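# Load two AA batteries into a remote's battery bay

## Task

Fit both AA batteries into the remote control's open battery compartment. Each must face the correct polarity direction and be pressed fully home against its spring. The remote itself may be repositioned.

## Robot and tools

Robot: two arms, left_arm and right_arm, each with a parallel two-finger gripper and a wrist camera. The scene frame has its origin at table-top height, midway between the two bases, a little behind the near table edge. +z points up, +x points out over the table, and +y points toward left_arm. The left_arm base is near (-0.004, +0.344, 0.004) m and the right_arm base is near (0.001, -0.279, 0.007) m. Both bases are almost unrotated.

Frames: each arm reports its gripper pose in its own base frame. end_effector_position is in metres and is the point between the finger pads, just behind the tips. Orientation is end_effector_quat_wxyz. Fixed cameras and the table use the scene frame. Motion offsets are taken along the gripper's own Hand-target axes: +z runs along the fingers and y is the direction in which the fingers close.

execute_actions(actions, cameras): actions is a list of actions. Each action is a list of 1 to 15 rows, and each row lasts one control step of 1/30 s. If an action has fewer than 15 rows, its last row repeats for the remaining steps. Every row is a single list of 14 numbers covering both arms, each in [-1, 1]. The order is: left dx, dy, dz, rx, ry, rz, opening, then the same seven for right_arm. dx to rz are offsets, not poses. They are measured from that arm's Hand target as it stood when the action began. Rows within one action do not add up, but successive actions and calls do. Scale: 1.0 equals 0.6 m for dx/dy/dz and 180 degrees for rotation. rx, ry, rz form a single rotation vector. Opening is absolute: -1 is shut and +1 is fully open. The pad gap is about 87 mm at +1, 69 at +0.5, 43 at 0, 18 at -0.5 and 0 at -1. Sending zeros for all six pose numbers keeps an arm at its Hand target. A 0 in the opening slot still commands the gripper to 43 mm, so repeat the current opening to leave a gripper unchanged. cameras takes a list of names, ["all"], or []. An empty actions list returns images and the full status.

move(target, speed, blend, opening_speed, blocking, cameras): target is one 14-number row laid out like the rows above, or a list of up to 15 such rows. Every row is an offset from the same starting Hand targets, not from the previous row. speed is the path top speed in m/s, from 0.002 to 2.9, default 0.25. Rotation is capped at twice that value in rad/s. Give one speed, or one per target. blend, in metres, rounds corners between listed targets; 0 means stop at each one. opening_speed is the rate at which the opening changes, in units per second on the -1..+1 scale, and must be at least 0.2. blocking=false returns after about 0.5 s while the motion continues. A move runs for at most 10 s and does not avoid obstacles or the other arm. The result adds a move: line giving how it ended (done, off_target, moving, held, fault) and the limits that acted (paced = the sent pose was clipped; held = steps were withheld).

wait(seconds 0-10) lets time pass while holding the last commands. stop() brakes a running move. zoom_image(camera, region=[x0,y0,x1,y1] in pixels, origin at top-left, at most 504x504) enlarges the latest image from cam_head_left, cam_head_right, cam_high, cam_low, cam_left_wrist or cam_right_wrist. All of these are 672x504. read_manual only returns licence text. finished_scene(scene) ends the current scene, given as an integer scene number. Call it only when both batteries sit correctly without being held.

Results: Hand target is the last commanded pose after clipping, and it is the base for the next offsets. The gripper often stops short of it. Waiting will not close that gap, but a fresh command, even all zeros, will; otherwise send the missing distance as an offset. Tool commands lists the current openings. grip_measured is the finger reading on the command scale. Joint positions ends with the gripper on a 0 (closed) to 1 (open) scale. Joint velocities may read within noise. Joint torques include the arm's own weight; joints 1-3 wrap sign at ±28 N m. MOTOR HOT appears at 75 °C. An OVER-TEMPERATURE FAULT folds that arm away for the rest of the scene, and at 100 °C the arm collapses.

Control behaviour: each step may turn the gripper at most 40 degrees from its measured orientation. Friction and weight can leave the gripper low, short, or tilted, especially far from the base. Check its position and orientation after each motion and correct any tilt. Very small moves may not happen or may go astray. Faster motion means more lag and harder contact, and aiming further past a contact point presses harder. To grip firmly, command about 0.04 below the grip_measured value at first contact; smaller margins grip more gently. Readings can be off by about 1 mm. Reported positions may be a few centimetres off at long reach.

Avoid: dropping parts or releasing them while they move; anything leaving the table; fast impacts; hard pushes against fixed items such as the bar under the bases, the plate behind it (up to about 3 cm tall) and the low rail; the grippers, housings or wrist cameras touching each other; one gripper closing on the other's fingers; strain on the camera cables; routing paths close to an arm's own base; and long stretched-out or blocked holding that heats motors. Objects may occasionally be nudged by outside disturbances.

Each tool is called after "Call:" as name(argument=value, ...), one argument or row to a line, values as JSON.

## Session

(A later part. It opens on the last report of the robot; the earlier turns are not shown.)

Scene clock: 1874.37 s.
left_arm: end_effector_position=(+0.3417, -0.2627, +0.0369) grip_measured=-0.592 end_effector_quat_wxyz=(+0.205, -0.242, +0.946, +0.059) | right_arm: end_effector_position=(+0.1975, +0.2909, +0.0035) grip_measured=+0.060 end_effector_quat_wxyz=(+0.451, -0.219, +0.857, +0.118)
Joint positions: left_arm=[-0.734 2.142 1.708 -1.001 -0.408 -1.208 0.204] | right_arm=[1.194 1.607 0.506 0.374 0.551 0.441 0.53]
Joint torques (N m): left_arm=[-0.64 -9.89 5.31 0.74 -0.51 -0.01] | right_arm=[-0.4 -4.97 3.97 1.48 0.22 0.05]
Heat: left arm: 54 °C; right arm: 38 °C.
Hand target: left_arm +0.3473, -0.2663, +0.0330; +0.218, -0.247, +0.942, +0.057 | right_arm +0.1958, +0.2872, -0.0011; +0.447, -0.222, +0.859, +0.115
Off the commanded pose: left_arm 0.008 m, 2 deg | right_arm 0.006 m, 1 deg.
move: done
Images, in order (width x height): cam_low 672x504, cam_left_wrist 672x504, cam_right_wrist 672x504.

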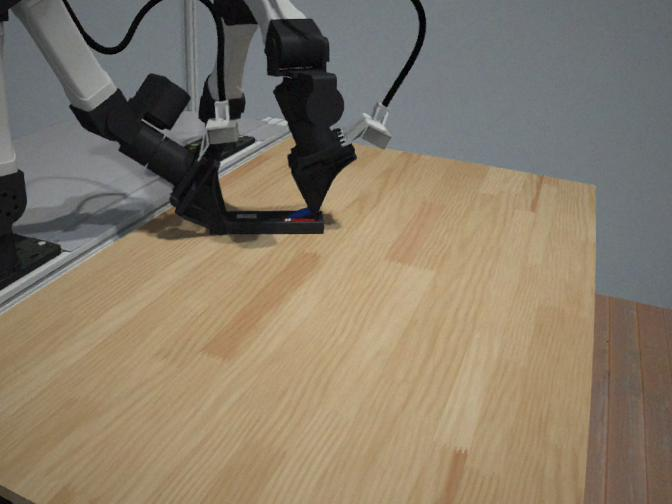

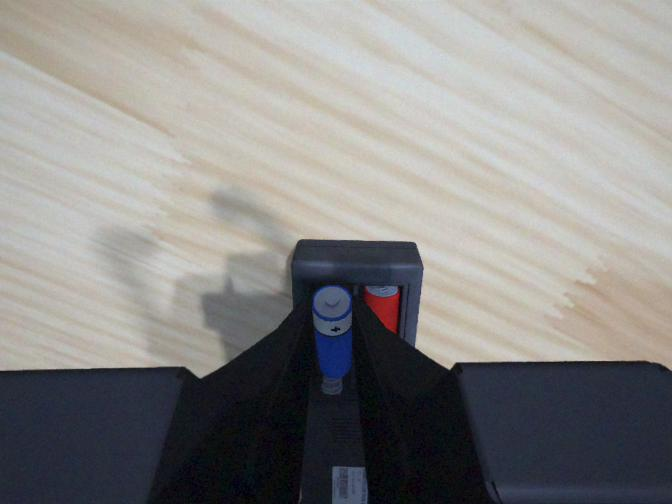

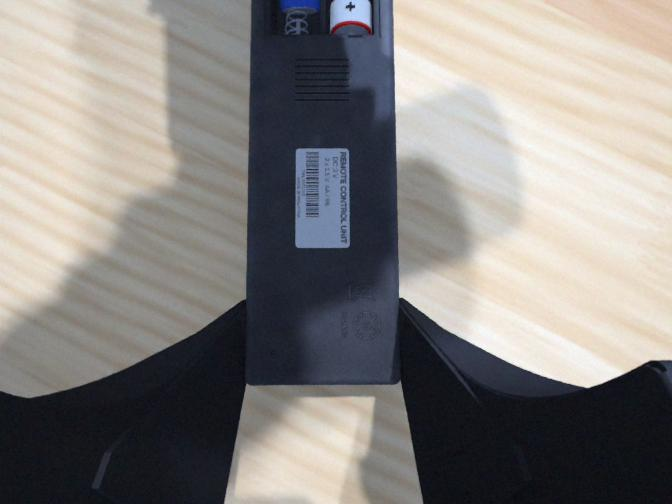

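Call:
move(
  target=[0.0179, 0, -0.0088, 0, 0, 0, -0.72, 0, 0, 0, 0, 0, 0, 0.02],
  speed=0.04,
  cameras=["cam_low", "cam_left_wrist", "cam_right_wrist"],
)

Call:
zoom_image(
  camera="cam_low",
  region=[250, 180, 340, 245],
)

Call:
zoom_image(
  camera="cam_right_wrist",
  region=[245, 0, 400, 60],
)

Scene clock: 1883.27 s.
left_arm: end_effector_position=(+0.3389, -0.2650, +0.0359) grip_measured=-0.592 end_effector_quat_wxyz=(+0.215, -0.243, +0.944, +0.065) | right_arm: end_effector_position=(+0.1975, +0.2909, +0.0035) grip_measured=+0.060 end_effector_quat_wxyz=(+0.451, -0.219, +0.857, +0.118)
Joint positions: left_arm=[-0.753 2.142 1.701 -0.999 -0.435 -1.229 0.204] | right_arm=[1.194 1.607 0.506 0.374 0.551 0.441 0.53]
Joint torques (N m): left_arm=[-1.51 -10.88 4.7 0.64 -0.28 -0.12] | right_arm=[-0.4 -4.98 3.97 1.48 0.22 0.04]
Heat: left arm: 53 °C; right arm: 38 °C.
Hand target: left_arm +0.3369, -0.2722, +0.0330; +0.218, -0.247, +0.942, +0.057 | right_arm +0.1958, +0.2872, -0.0011; +0.447, -0.222, +0.859, +0.115
Off the commanded pose: left_arm 0.008 m, 1 deg | right_arm 0.006 m, 1 deg.
move: done
Images, in order (width x height): cam_low 672x504, cam_left_wrist 672x504, cam_right_wrist 672x504.

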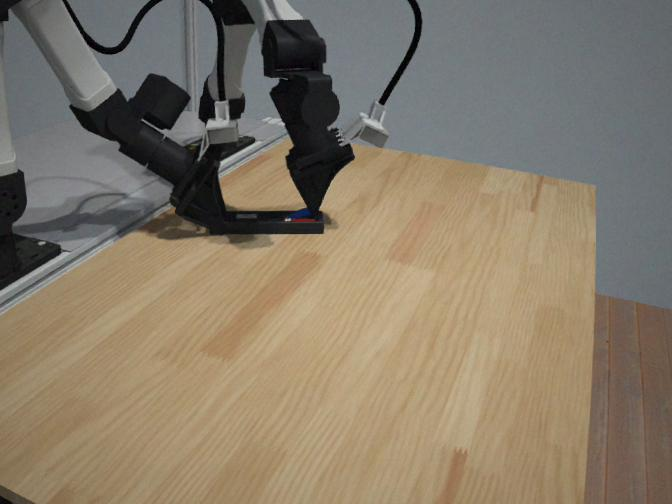

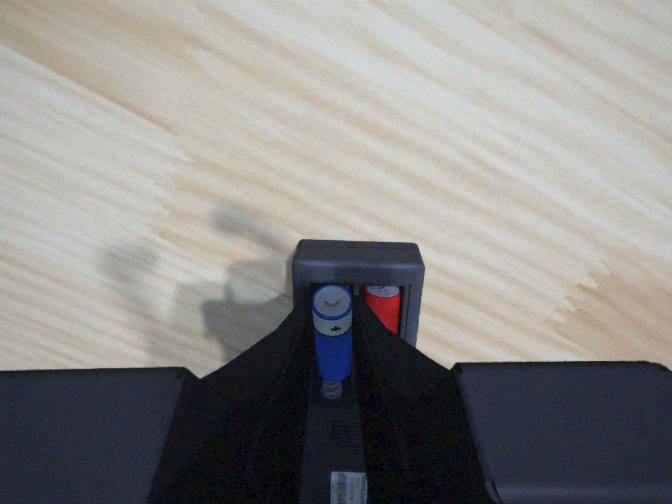

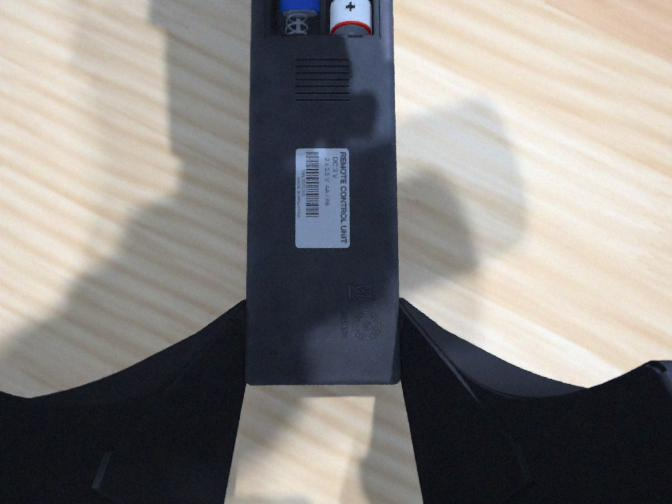

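Scaled by 5.600.

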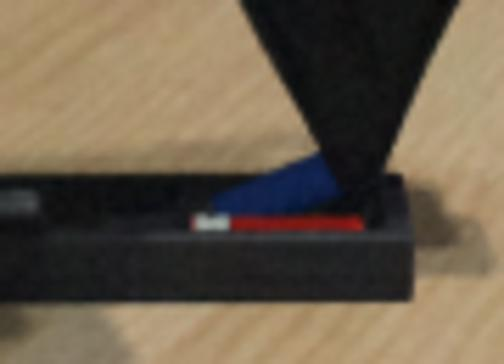

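Scaled by 3.252.

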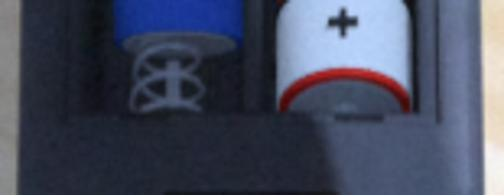

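Call:
move(
  target=[0.0179, 0, -0.0088, 0, 0, 0, -0.72, 0, 0, 0, 0, 0, 0, 0.02],
  speed=0.04,
  cameras=["cam_low", "cam_right_wrist"],
)

Call:
zoom_image(
  camera="cam_low",
  region=[250, 180, 340, 245],
)

Call:
zoom_image(
  camera="cam_right_wrist",
  region=[245, 0, 400, 60],
)

Scene clock: 1886.93 s.
left_arm: end_effector_position=(+0.3367, -0.2666, +0.0354) grip_measured=-0.592 end_effector_quat_wxyz=(+0.229, -0.245, +0.939, +0.072) | right_arm: end_effector_position=(+0.1975, +0.2909, +0.0035) grip_measured=+0.060 end_effector_quat_wxyz=(+0.451, -0.219, +0.857, +0.118)
Joint positions: left_arm=[-0.773 2.142 1.693 -0.999 -0.47 -1.254 0.204] | right_arm=[1.194 1.607 0.506 0.374 0.551 0.441 0.53]
Joint torques (N m): left_arm=[-2.28 -11.71 4.16 0.53 0.04 -0.13] | right_arm=[-0.39 -4.98 3.97 1.48 0.22 0.04]
Heat: left arm: 53 °C; right arm: 38 °C.
Hand target: left_arm +0.3264, -0.2781, +0.0330; +0.218, -0.247, +0.942, +0.057 | right_arm +0.1958, +0.2872, -0.0011; +0.447, -0.222, +0.859, +0.115
Off the commanded pose: left_arm 0.016 m, 2 deg | right_arm 0.006 m, 1 deg.
move: off_target (left_arm)
Images, in order (width x height): cam_low 672x504, cam_right_wrist 672x504.

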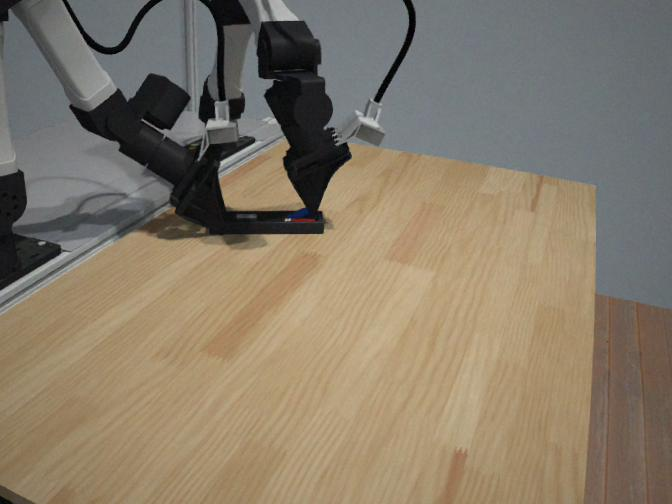

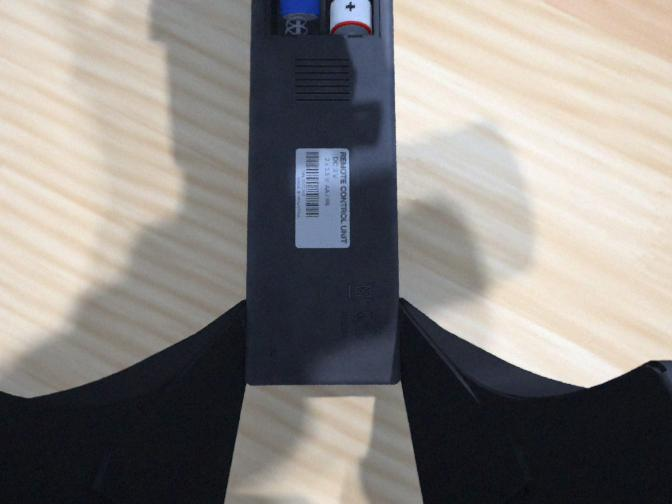

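Scaled by 5.600.

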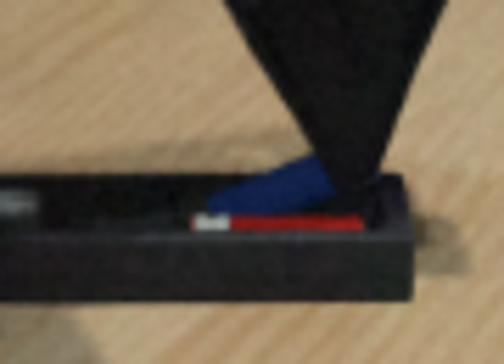

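Scaled by 3.252.

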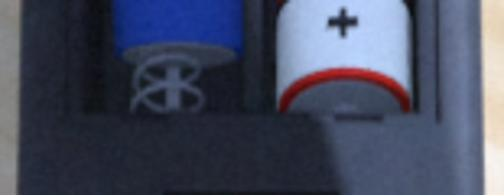

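Call:
move(
  target=[0.0358, 0, -0.0176, 0, 0, 0, -0.72, 0, 0, 0, 0, 0, 0, 0.02],
  speed=0.05,
  cameras=["cam_low", "cam_left_wrist", "cam_right_wrist"],
)

Call:
zoom_image(
  camera="cam_low",
  region=[250, 180, 340, 245],
)

Call:
zoom_image(
  camera="cam_right_wrist",
  region=[245, 0, 400, 60],
)

Scene clock: 1901.43 s.
left_arm: end_effector_position=(+0.3324, -0.2687, +0.0347) grip_measured=-0.592 end_effector_quat_wxyz=(+0.259, -0.252, +0.928, +0.086) | right_arm: end_effector_position=(+0.1978, +0.2903, +0.0033) grip_measured=+0.060 end_effector_quat_wxyz=(+0.451, -0.219, +0.857, +0.117)
Joint positions: left_arm=[-0.812 2.142 1.677 -1.002 -0.544 -1.313 0.204] | right_arm=[1.194 1.607 0.506 0.372 0.554 0.441 0.53]
Joint torques (N m): left_arm=[-3.92 -13.08 3.95 0.3 0.71 -0.15] | right_arm=[-0.39 -4.98 3.99 1.5 0.19 0.04]
Heat: left arm: 54 °C; right arm: 38 °C.
Hand target: left_arm +0.3057, -0.2898, +0.0332; +0.218, -0.247, +0.942, +0.057 | right_arm +0.1958, +0.2872, -0.0011; +0.447, -0.222, +0.859, +0.115
Off the commanded pose: left_arm 0.034 m, 6 deg | right_arm 0.006 m, 1 deg.
move: off_target (left_arm)
Images, in order (width x height): cam_low 672x504, cam_left_wrist 672x504, cam_right_wrist 672x504.

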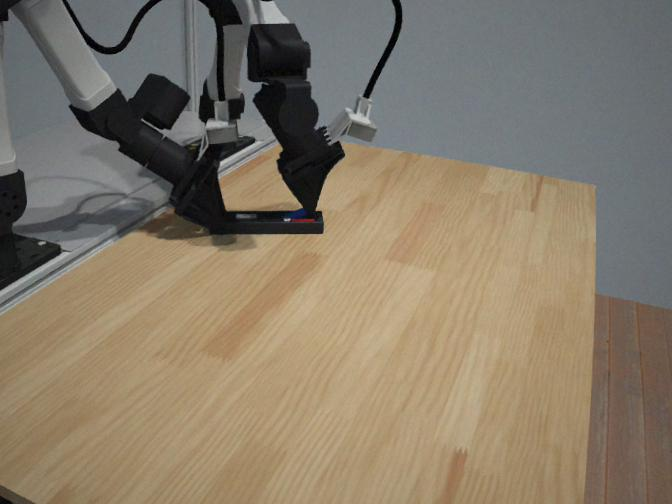

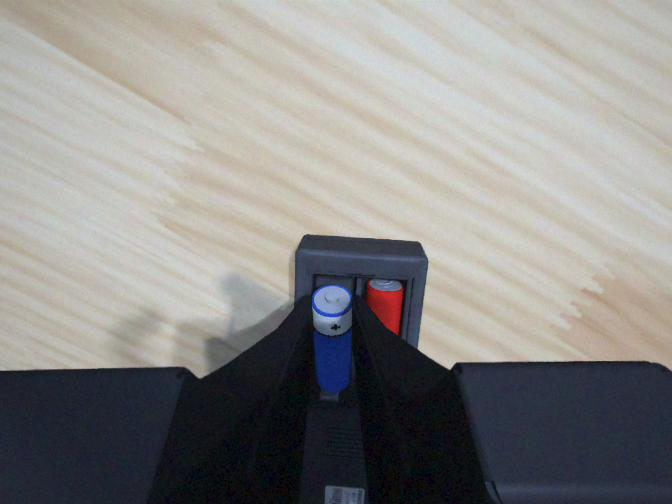

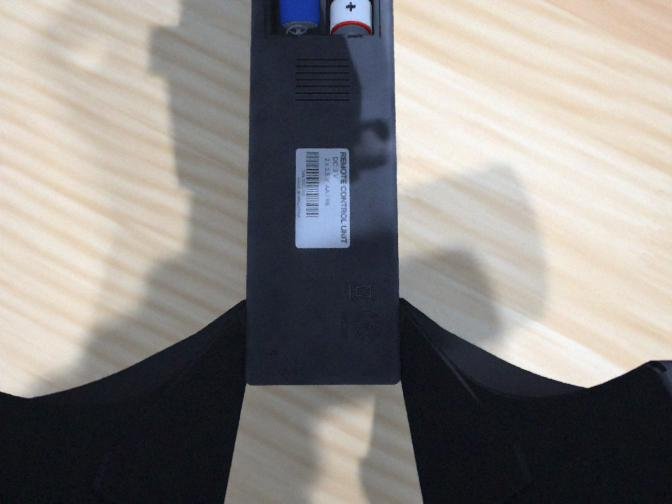

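Scaled by 5.600.

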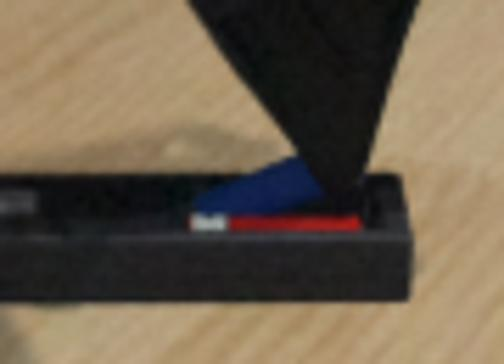

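Scaled by 3.252.

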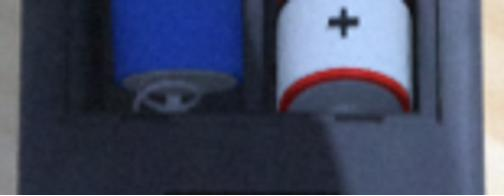

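Call:
move(
  target=[0.0088, 0, 0.0179, 0, 0.03, 0, -0.72, 0, 0, 0, 0, 0, 0, 0.02],
  speed=0.04,
  cameras=["cam_low", "cam_left_wrist", "cam_right_wrist"],
)

Call:
zoom_image(
  camera="cam_low",
  region=[250, 180, 340, 245],
)

Call:
zoom_image(
  camera="cam_left_wrist",
  region=[270, 220, 440, 350],
)

Scene clock: 1914.40 s.
left_arm: end_effector_position=(+0.3319, -0.2680, +0.0323) grip_measured=-0.592 end_effector_quat_wxyz=(+0.239, -0.259, +0.933, +0.078) | right_arm: end_effector_position=(+0.1978, +0.2901, +0.0033) grip_measured=+0.060 end_effector_quat_wxyz=(+0.451, -0.219, +0.857, +0.116)
Joint positions: left_arm=[-0.793 2.142 1.677 -1.001 -0.498 -1.307 0.204] | right_arm=[1.194 1.607 0.506 0.372 0.555 0.441 0.53]
Joint torques (N m): left_arm=[-2.1 -10.88 4.26 0.39 1.22 0.07] | right_arm=[-0.4 -4.98 3.99 1.51 0.18 0.04]
Heat: left arm: 55 °C; right arm: 38 °C.
Hand target: left_arm +0.3056, -0.2899, +0.0212; +0.173, -0.250, +0.952, +0.045 | right_arm +0.1958, +0.2872, -0.0011; +0.447, -0.222, +0.859, +0.115
Off the commanded pose: left_arm 0.036 m, 9 deg | right_arm 0.006 m, 1 deg.
move: off_target (left_arm)
Images, in order (width x height): cam_low 672x504, cam_left_wrist 672x504, cam_right_wrist 672x504.

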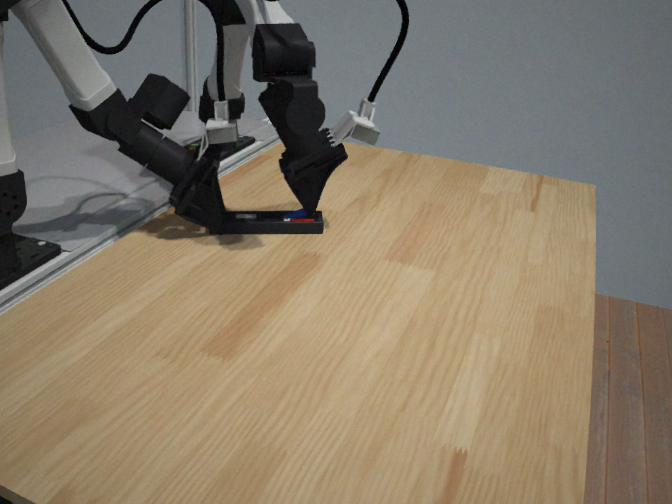

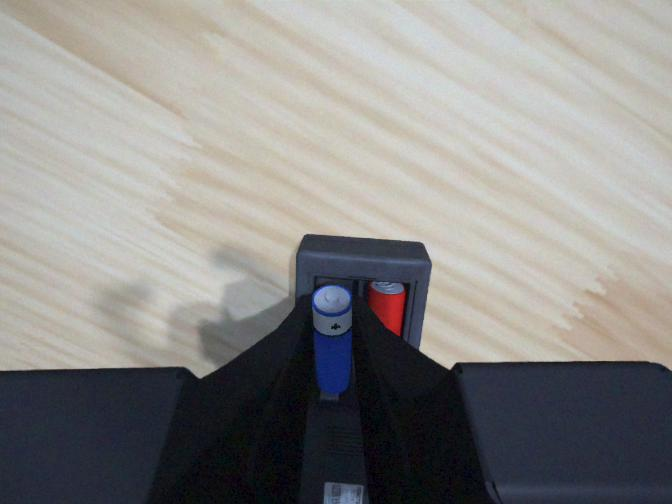

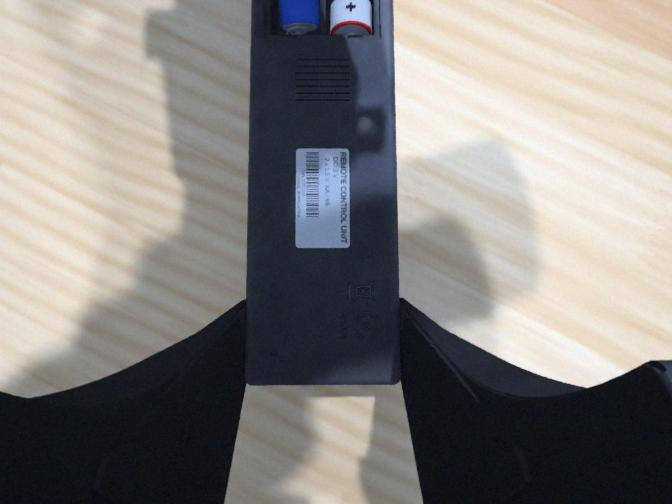

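Scaled by 5.600.

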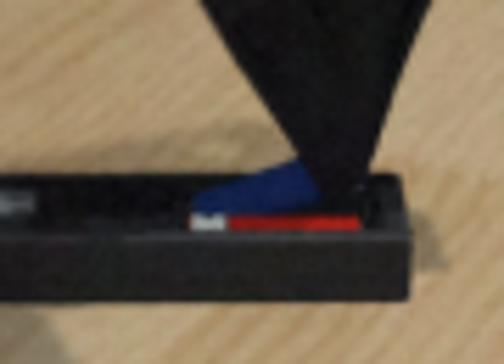

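Scaled by 2.965.

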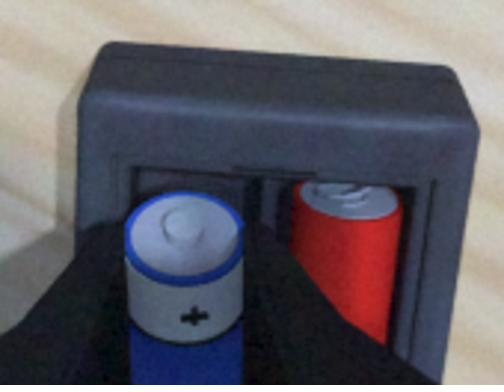

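Call:
move(
  target=[0.007, 0, 0.0188, 0, 0.03, 0, -0.72, 0, 0, 0, 0, 0, 0, 0.02],
  speed=0.04,
  cameras=["cam_low", "cam_left_wrist", "cam_right_wrist"],
)

Call:
zoom_image(
  camera="cam_low",
  region=[250, 180, 340, 245],
)

Call:
zoom_image(
  camera="cam_left_wrist",
  region=[270, 220, 440, 350],
)

Scene clock: 1920.13 s.
left_arm: end_effector_position=(+0.3328, -0.2671, +0.0307) grip_measured=-0.592 end_effector_quat_wxyz=(+0.204, -0.260, +0.942, +0.061) | right_arm: end_effector_position=(+0.1978, +0.2901, +0.0033) grip_measured=+0.060 end_effector_quat_wxyz=(+0.451, -0.219, +0.857, +0.116)
Joint positions: left_arm=[-0.756 2.142 1.684 -0.998 -0.414 -1.272 0.204] | right_arm=[1.194 1.607 0.506 0.372 0.555 0.441 0.53]
Joint torques (N m): left_arm=[-1.78 -8.14 4.19 0.47 1.37 0.04] | right_arm=[-0.4 -4.97 3.99 1.51 0.19 0.04]
Heat: left arm: 55 °C; right arm: 38 °C.
Hand target: left_arm +0.3057, -0.2899, +0.0092; +0.128, -0.252, +0.959, +0.033 | right_arm +0.1958, +0.2872, -0.0011; +0.447, -0.222, +0.859, +0.115
Off the commanded pose: left_arm 0.042 m, 9 deg | right_arm 0.006 m, 1 deg.
move: off_target (left_arm)
Images, in order (width x height): cam_low 672x504, cam_left_wrist 672x504, cam_right_wrist 672x504.

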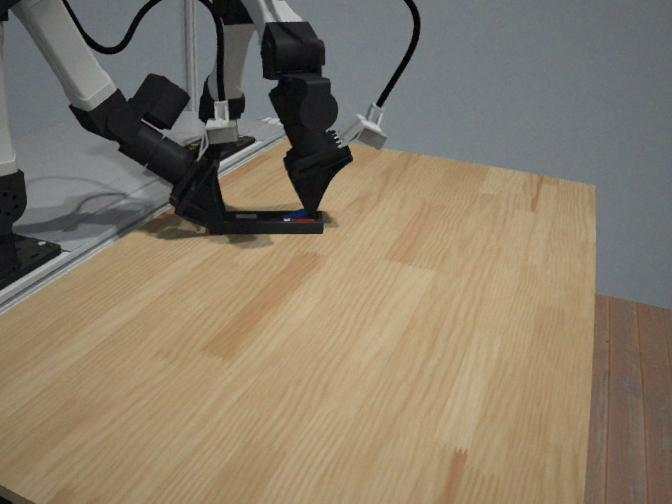

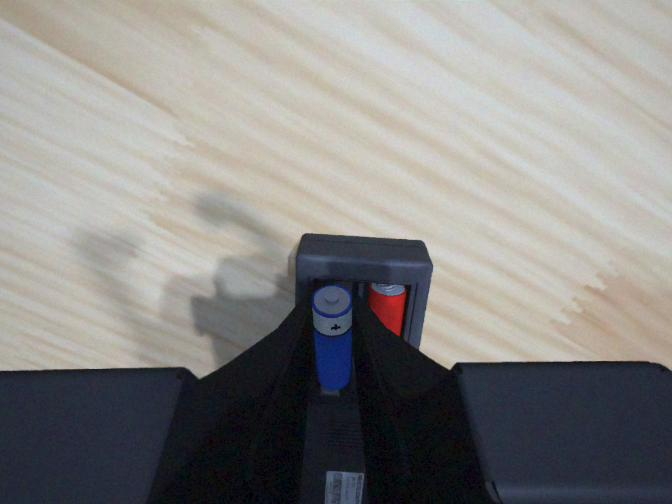

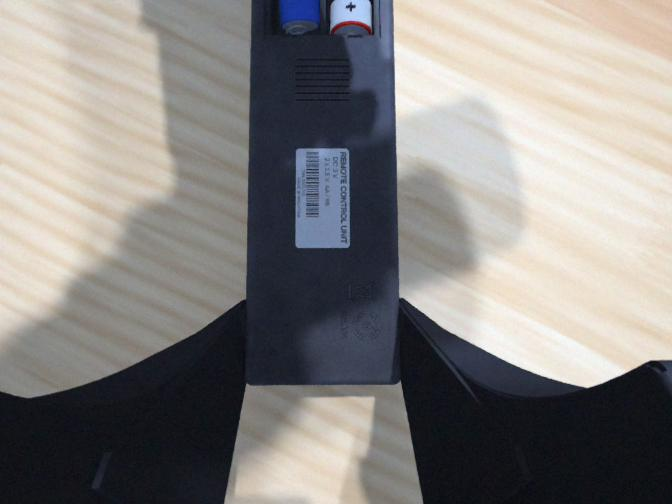

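Scaled by 5.600.

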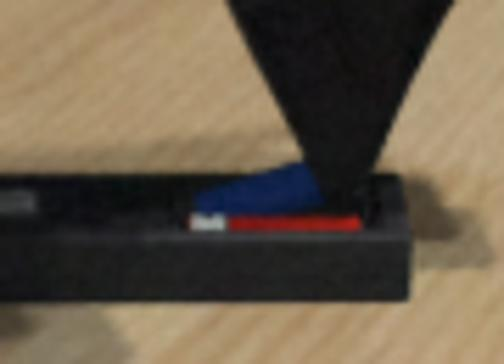

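Scaled by 2.965.

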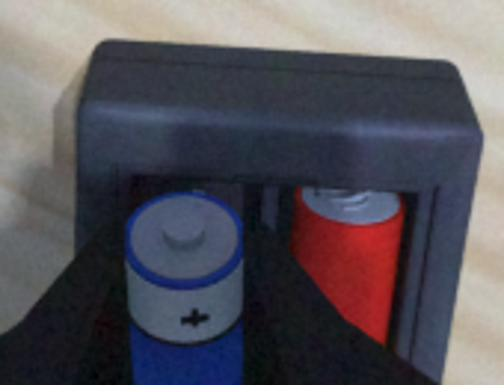

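Call:
move(
  target=[0.005, 0, 0.0195, 0, 0.03, 0, -0.72, 0, 0, 0, 0, 0, 0, 0.02],
  speed=0.04,
  cameras=["cam_low", "cam_left_wrist"],
)

Call:
zoom_image(
  camera="cam_low",
  region=[250, 180, 340, 245],
)

Call:
zoom_image(
  camera="cam_left_wrist",
  region=[270, 220, 440, 350],
)

Scene clock: 1926.27 s.
left_arm: end_effector_position=(+0.3336, -0.2662, +0.0304) grip_measured=-0.592 end_effector_quat_wxyz=(+0.166, -0.263, +0.950, +0.040) | right_arm: end_effector_position=(+0.1978, +0.2901, +0.0033) grip_measured=+0.060 end_effector_quat_wxyz=(+0.451, -0.219, +0.857, +0.116)
Joint positions: left_arm=[-0.716 2.142 1.692 -1 -0.321 -1.237 0.204] | right_arm=[1.194 1.607 0.506 0.372 0.555 0.441 0.53]
Joint torques (N m): left_arm=[-1.89 -4.98 4.1 0.54 1.39 0.02] | right_arm=[-0.39 -4.97 3.97 1.5 0.18 0.04]
Heat: left arm: 54 °C; right arm: 38 °C.
Hand target: left_arm +0.3059, -0.2898, -0.0029; +0.083, -0.253, +0.964, +0.022 | right_arm +0.1958, +0.2872, -0.0011; +0.447, -0.222, +0.859, +0.115
Off the commanded pose: left_arm 0.049 m, 10 deg | right_arm 0.006 m, 1 deg.
move: off_target (left_arm)
Images, in order (width x height): cam_low 672x504, cam_left_wrist 672x504.

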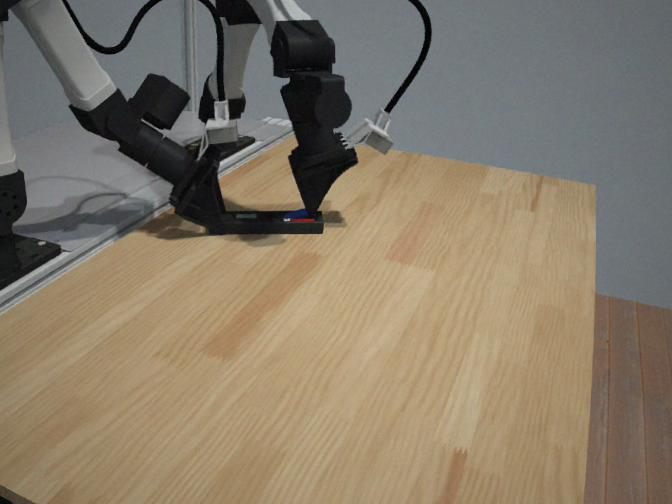

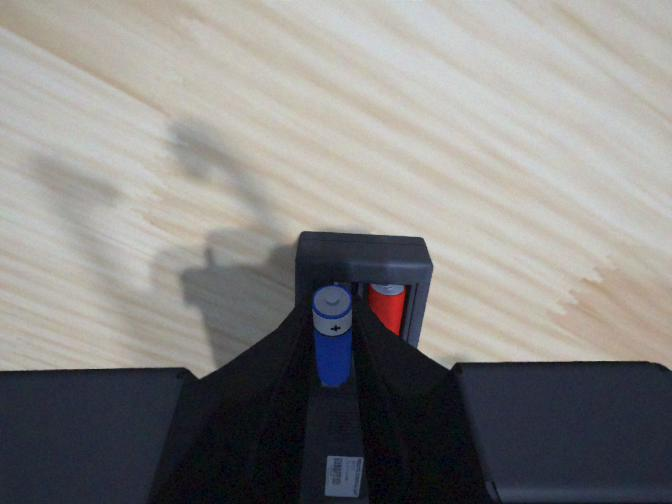

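Scaled by 5.600.

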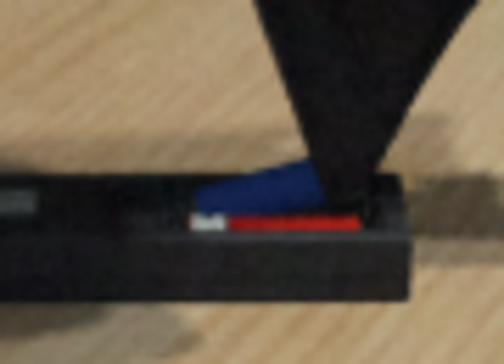

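Scaled by 2.965.

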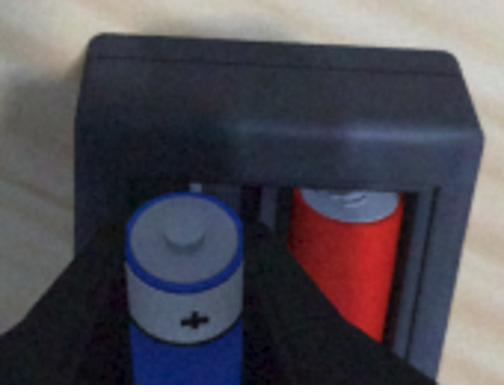

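Call:
move(
  target=[0, -0.0133, 0.005, 0, 0, 0, -0.72, 0, 0, 0, 0, 0, 0, 0.02],
  speed=0.04,
  cameras=["cam_low", "cam_left_wrist", "cam_right_wrist"],
)

Call:
zoom_image(
  camera="cam_low",
  region=[250, 180, 340, 245],
)

Call:
zoom_image(
  camera="cam_left_wrist",
  region=[270, 220, 440, 350],
)

Call:
zoom_image(
  camera="cam_right_wrist",
  region=[245, 0, 400, 60],
)

Scene clock: 1948.33 s.
left_arm: end_effector_position=(+0.3340, -0.2666, +0.0298) grip_measured=-0.592 end_effector_quat_wxyz=(+0.158, -0.260, +0.951, +0.051) | right_arm: end_effector_position=(+0.1978, +0.2901, +0.0033) grip_measured=+0.060 end_effector_quat_wxyz=(+0.451, -0.219, +0.857, +0.116)
Joint positions: left_arm=[-0.716 2.171 1.738 -1.043 -0.32 -1.234 0.204] | right_arm=[1.194 1.607 0.506 0.372 0.555 0.441 0.53]
Joint torques (N m): left_arm=[-2.43 -4.86 3.81 0.77 1.4 -0.05] | right_arm=[-0.39 -4.98 3.97 1.51 0.18 0.05]
Heat: left arm: 51 °C; right arm: 39 °C.
Hand target: left_arm +0.3102, -0.2965, -0.0058; +0.083, -0.253, +0.964, +0.022 | right_arm +0.1958, +0.2872, -0.0011; +0.447, -0.222, +0.859, +0.115
Off the commanded pose: left_arm 0.052 m, 9 deg | right_arm 0.006 m, 1 deg.
move: off_target (left_arm)
Images, in order (width x height): cam_low 672x504, cam_left_wrist 672x504, cam_right_wrist 672x504.

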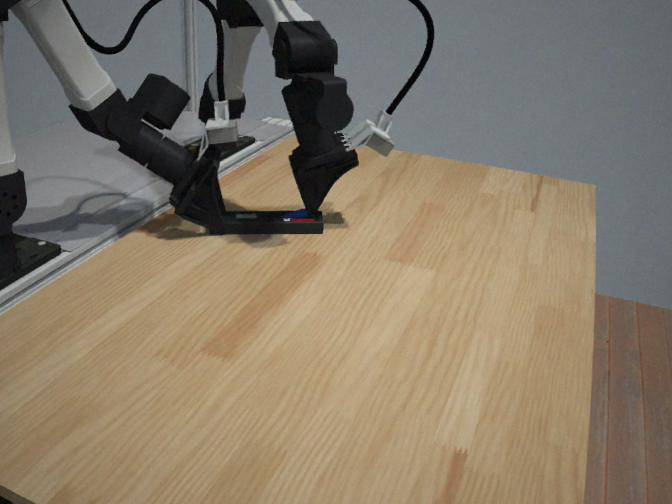

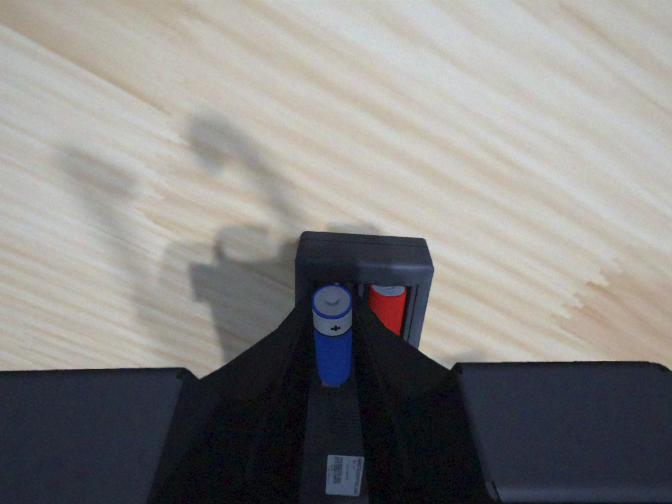

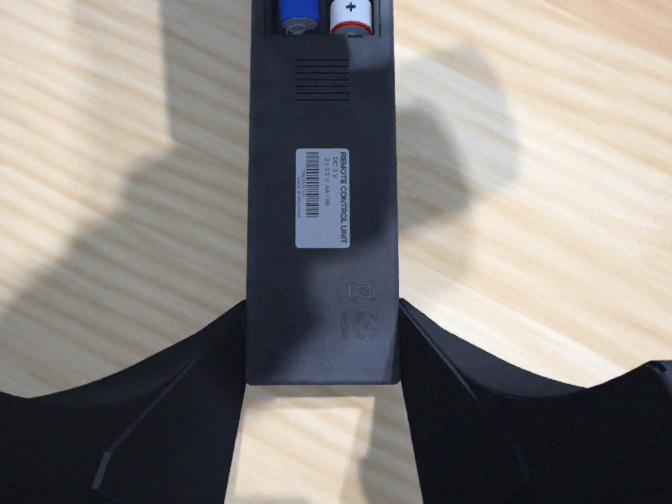

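Scaled by 5.600.

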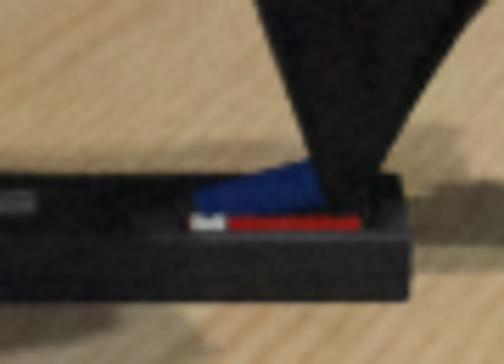

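Scaled by 2.965.

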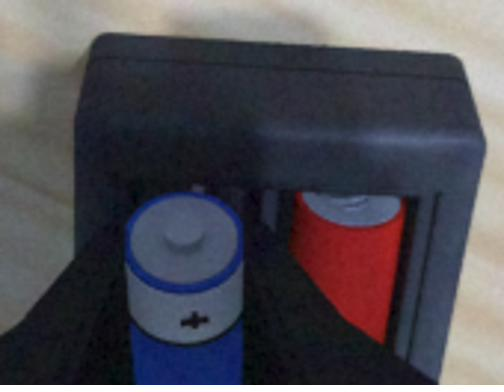

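Scaled by 3.252.

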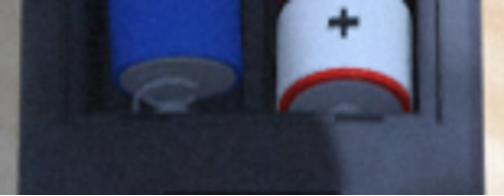

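Call:
move(
  target=[0.041, 0, -0.0071, 0, 0, 0, -0.72, 0, 0, 0, 0, 0, 0, 0.02],
  speed=0.05,
  cameras=["cam_low", "cam_left_wrist", "cam_right_wrist"],
)

Call:
zoom_image(
  camera="cam_low",
  region=[250, 180, 340, 245],
)

Call:
zoom_image(
  camera="cam_left_wrist",
  region=[270, 220, 440, 350],
)

Scene clock: 1961.23 s.
left_arm: end_effector_position=(+0.3330, -0.2672, +0.0295) grip_measured=-0.592 end_effector_quat_wxyz=(+0.176, -0.262, +0.947, +0.062) | right_arm: end_effector_position=(+0.1978, +0.2901, +0.0033) grip_measured=+0.060 end_effector_quat_wxyz=(+0.451, -0.219, +0.857, +0.116)
Joint positions: left_arm=[-0.737 2.171 1.734 -1.045 -0.366 -1.261 0.204] | right_arm=[1.194 1.607 0.506 0.372 0.555 0.441 0.53]
Joint torques (N m): left_arm=[-5.65 -6.94 1.98 0.64 1.8 -0.34] | right_arm=[-0.4 -4.97 3.99 1.51 0.18 0.05]
Heat: left arm: 50 °C; right arm: 39 °C.
Hand target: left_arm +0.2884, -0.3087, -0.0058; +0.083, -0.253, +0.964, +0.022 | right_arm +0.1958, +0.2872, -0.0011; +0.447, -0.222, +0.859, +0.115
Off the commanded pose: left_arm 0.070 m, 12 deg | right_arm 0.006 m, 1 deg.
move: off_target (left_arm)
Images, in order (width x height): cam_low 672x504, cam_left_wrist 672x504, cam_right_wrist 672x504.

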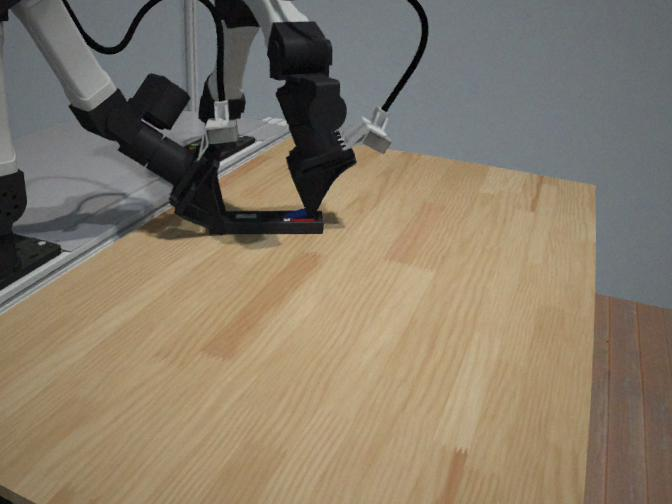

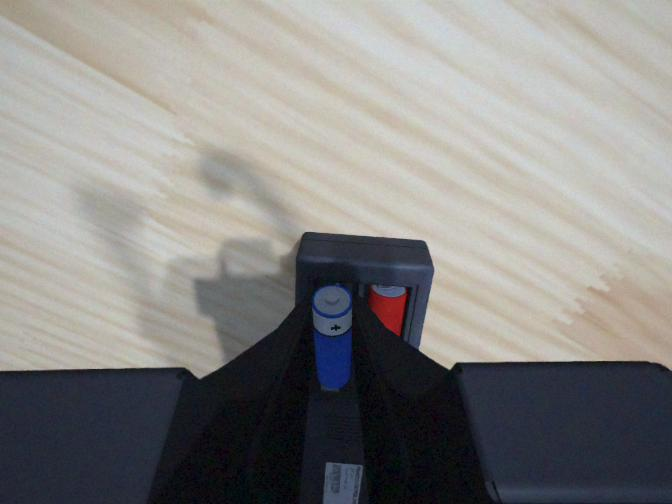

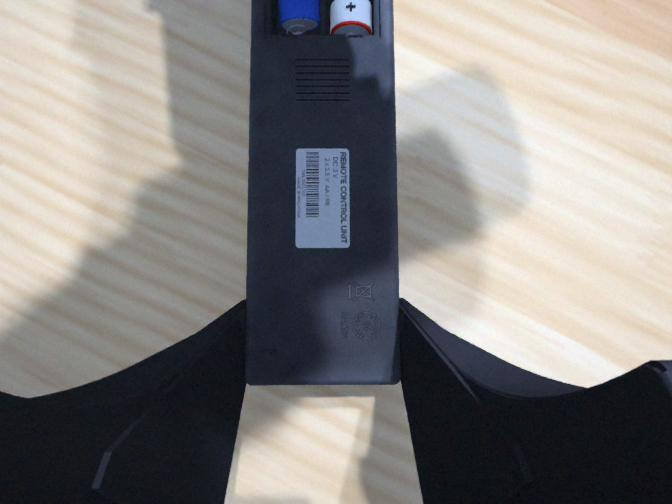

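Scaled by 5.600.

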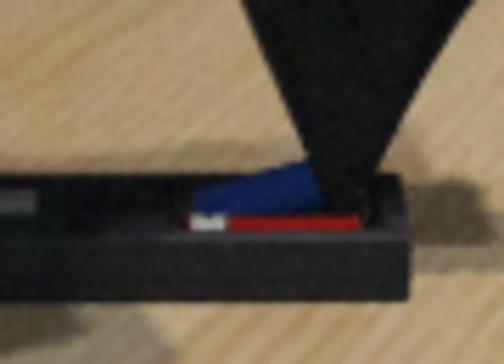

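Scaled by 2.965.

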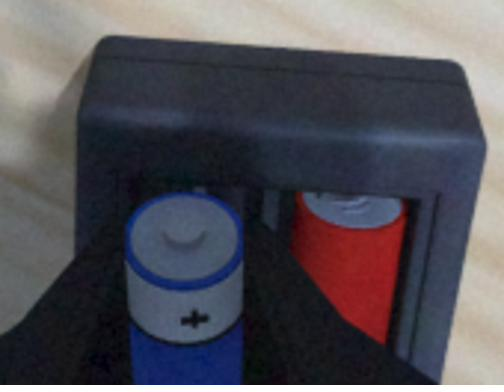

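Call:
move(
  target=[-0.041, 0, 0.0071, 0, 0, 0, -0.72, 0, 0, 0, 0, 0, 0, 0.02],
  speed=0.05,
)

Call:
move(
  target=[-0.033, 0, 0.0057, 0, 0, 0, -0.72, 0, 0, 0, 0, 0, 0, 0.02],
  speed=0.05,
  cameras=["cam_low", "cam_left_wrist"],
)

Call:
zoom_image(
  camera="cam_low",
  region=[250, 180, 340, 245],
)

Call:
zoom_image(
  camera="cam_left_wrist",
  region=[270, 220, 440, 350],
)

Scene clock: 1971.83 s.
left_arm: end_effector_position=(+0.3337, -0.2667, +0.0299) grip_measured=-0.592 end_effector_quat_wxyz=(+0.162, -0.260, +0.950, +0.053) | right_arm: end_effector_position=(+0.1978, +0.2901, +0.0033) grip_measured=+0.060 end_effector_quat_wxyz=(+0.451, -0.219, +0.857, +0.116)
Joint positions: left_arm=[-0.72 2.171 1.738 -1.045 -0.329 -1.239 0.204] | right_arm=[1.194 1.607 0.506 0.372 0.555 0.441 0.53]
Joint torques (N m): left_arm=[-2 -4.85 3.95 0.77 1.49 -0.02] | right_arm=[-0.39 -4.98 3.97 1.51 0.18 0.04]
Heat: left arm: 51 °C; right arm: 39 °C.
Hand target: left_arm +0.3102, -0.2965, -0.0058; +0.083, -0.253, +0.964, +0.022 | right_arm +0.1958, +0.2872, -0.0011; +0.447, -0.222, +0.859, +0.115
Off the commanded pose: left_arm 0.052 m, 10 deg | right_arm 0.006 m, 1 deg.
move: off_target (left_arm)

Scene clock: 1972.80 s.
left_arm: end_effector_position=(+0.3351, -0.2659, +0.0292) grip_measured=-0.592 end_effector_quat_wxyz=(+0.126, -0.253, +0.958, +0.042) | right_arm: end_effector_position=(+0.1978, +0.2901, +0.0033) grip_measured=+0.060 end_effector_quat_wxyz=(+0.451, -0.219, +0.857, +0.116)
Joint positions: left_arm=[-0.686 2.195 1.778 -1.072 -0.254 -1.192 0.204] | right_arm=[1.194 1.607 0.506 0.372 0.555 0.441 0.53]
Joint torques (N m): left_arm=[-0.9 -4.67 3.86 0.99 0.81 0.01] | right_arm=[-0.4 -4.98 3.97 1.5 0.18 0.04]
Heat: left arm: 50 °C; right arm: 39 °C.
Hand target: left_arm +0.3277, -0.2866, -0.0058; +0.083, -0.253, +0.964, +0.022 | right_arm +0.1958, +0.2872, -0.0011; +0.447, -0.222, +0.859, +0.115
Off the commanded pose: left_arm 0.041 m, 5 deg | right_arm 0.006 m, 1 deg.
move: off_target (left_arm)
Images, in order (width x height): cam_low 672x504, cam_left_wrist 672x504.

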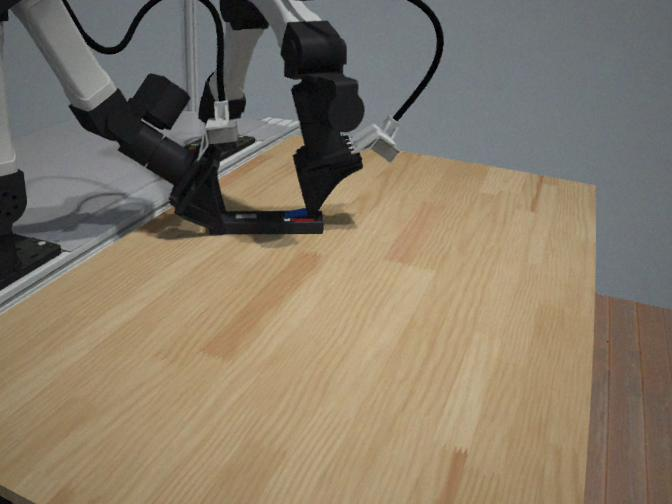

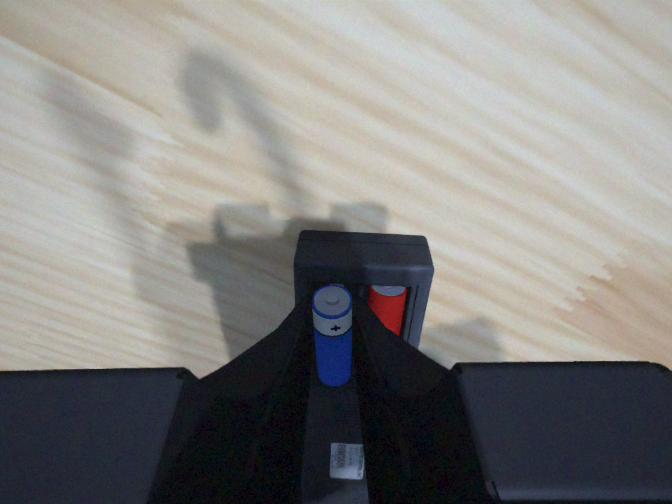

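Scaled by 5.600.

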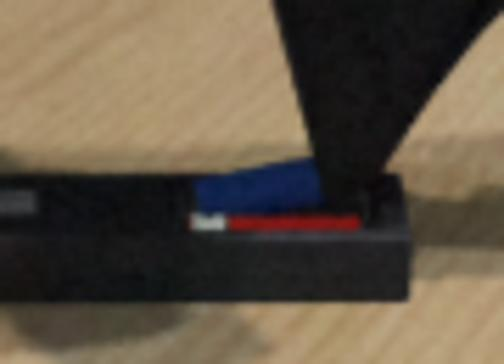

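Scaled by 2.965.

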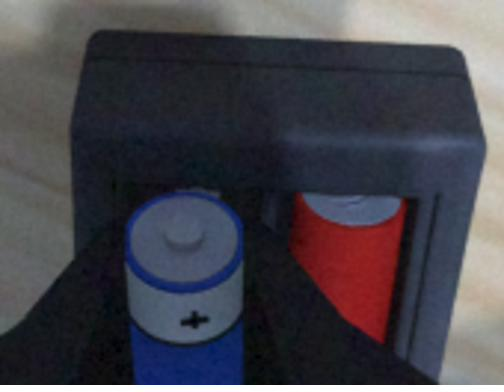

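Call:
move(
  target=[0, 0, -0.02, 0, -0.02, 0, -0.52, 0, 0, 0, 0, 0, 0, 0.02],
  speed=0.05,
  opening_speed=0.2,
  cameras=["cam_low", "cam_left_wrist"],
)

Call:
zoom_image(
  camera="cam_low",
  region=[250, 180, 340, 245],
)

Call:
zoom_image(
  camera="cam_left_wrist",
  region=[270, 220, 440, 350],
)

Scene clock: 1984.60 s.
left_arm: end_effector_position=(+0.3353, -0.2671, +0.0294) grip_measured=-0.520 end_effector_quat_wxyz=(+0.137, -0.249, +0.957, +0.048) | right_arm: end_effector_position=(+0.1978, +0.2901, +0.0033) grip_measured=+0.060 end_effector_quat_wxyz=(+0.451, -0.219, +0.857, +0.116)
Joint positions: left_arm=[-0.698 2.195 1.778 -1.07 -0.279 -1.196 0.24] | right_arm=[1.194 1.607 0.506 0.372 0.555 0.441 0.53]
Joint torques (N m): left_arm=[-2.56 -7.51 3.52 0.9 0.41 -0.22] | right_arm=[-0.39 -4.97 3.97 1.51 0.18 0.04]
Heat: left arm: 50 °C; right arm: 39 °C.
Hand target: left_arm +0.3259, -0.2876, +0.0060; +0.113, -0.252, +0.961, +0.030 | right_arm +0.1958, +0.2872, -0.0011; +0.447, -0.222, +0.859, +0.115
Off the commanded pose: left_arm 0.032 m, 3 deg | right_arm 0.006 m, 1 deg.
move: off_target (left_arm)
Images, in order (width x height): cam_low 672x504, cam_left_wrist 672x504.

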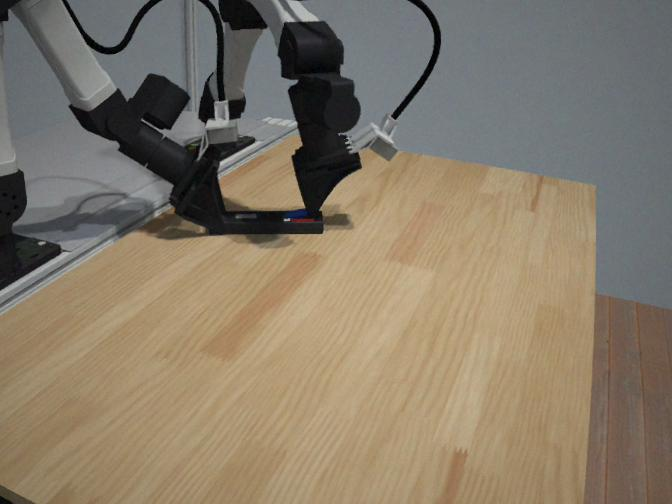

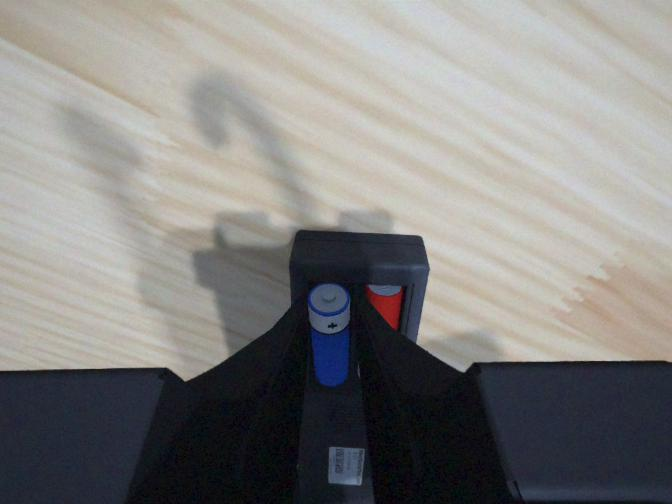

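Scaled by 5.600.

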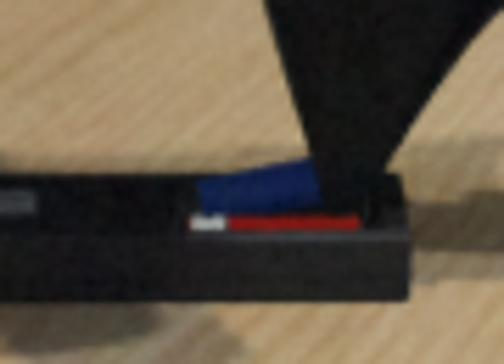

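Scaled by 2.965.

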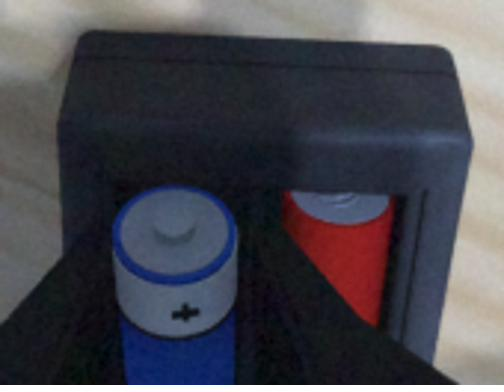

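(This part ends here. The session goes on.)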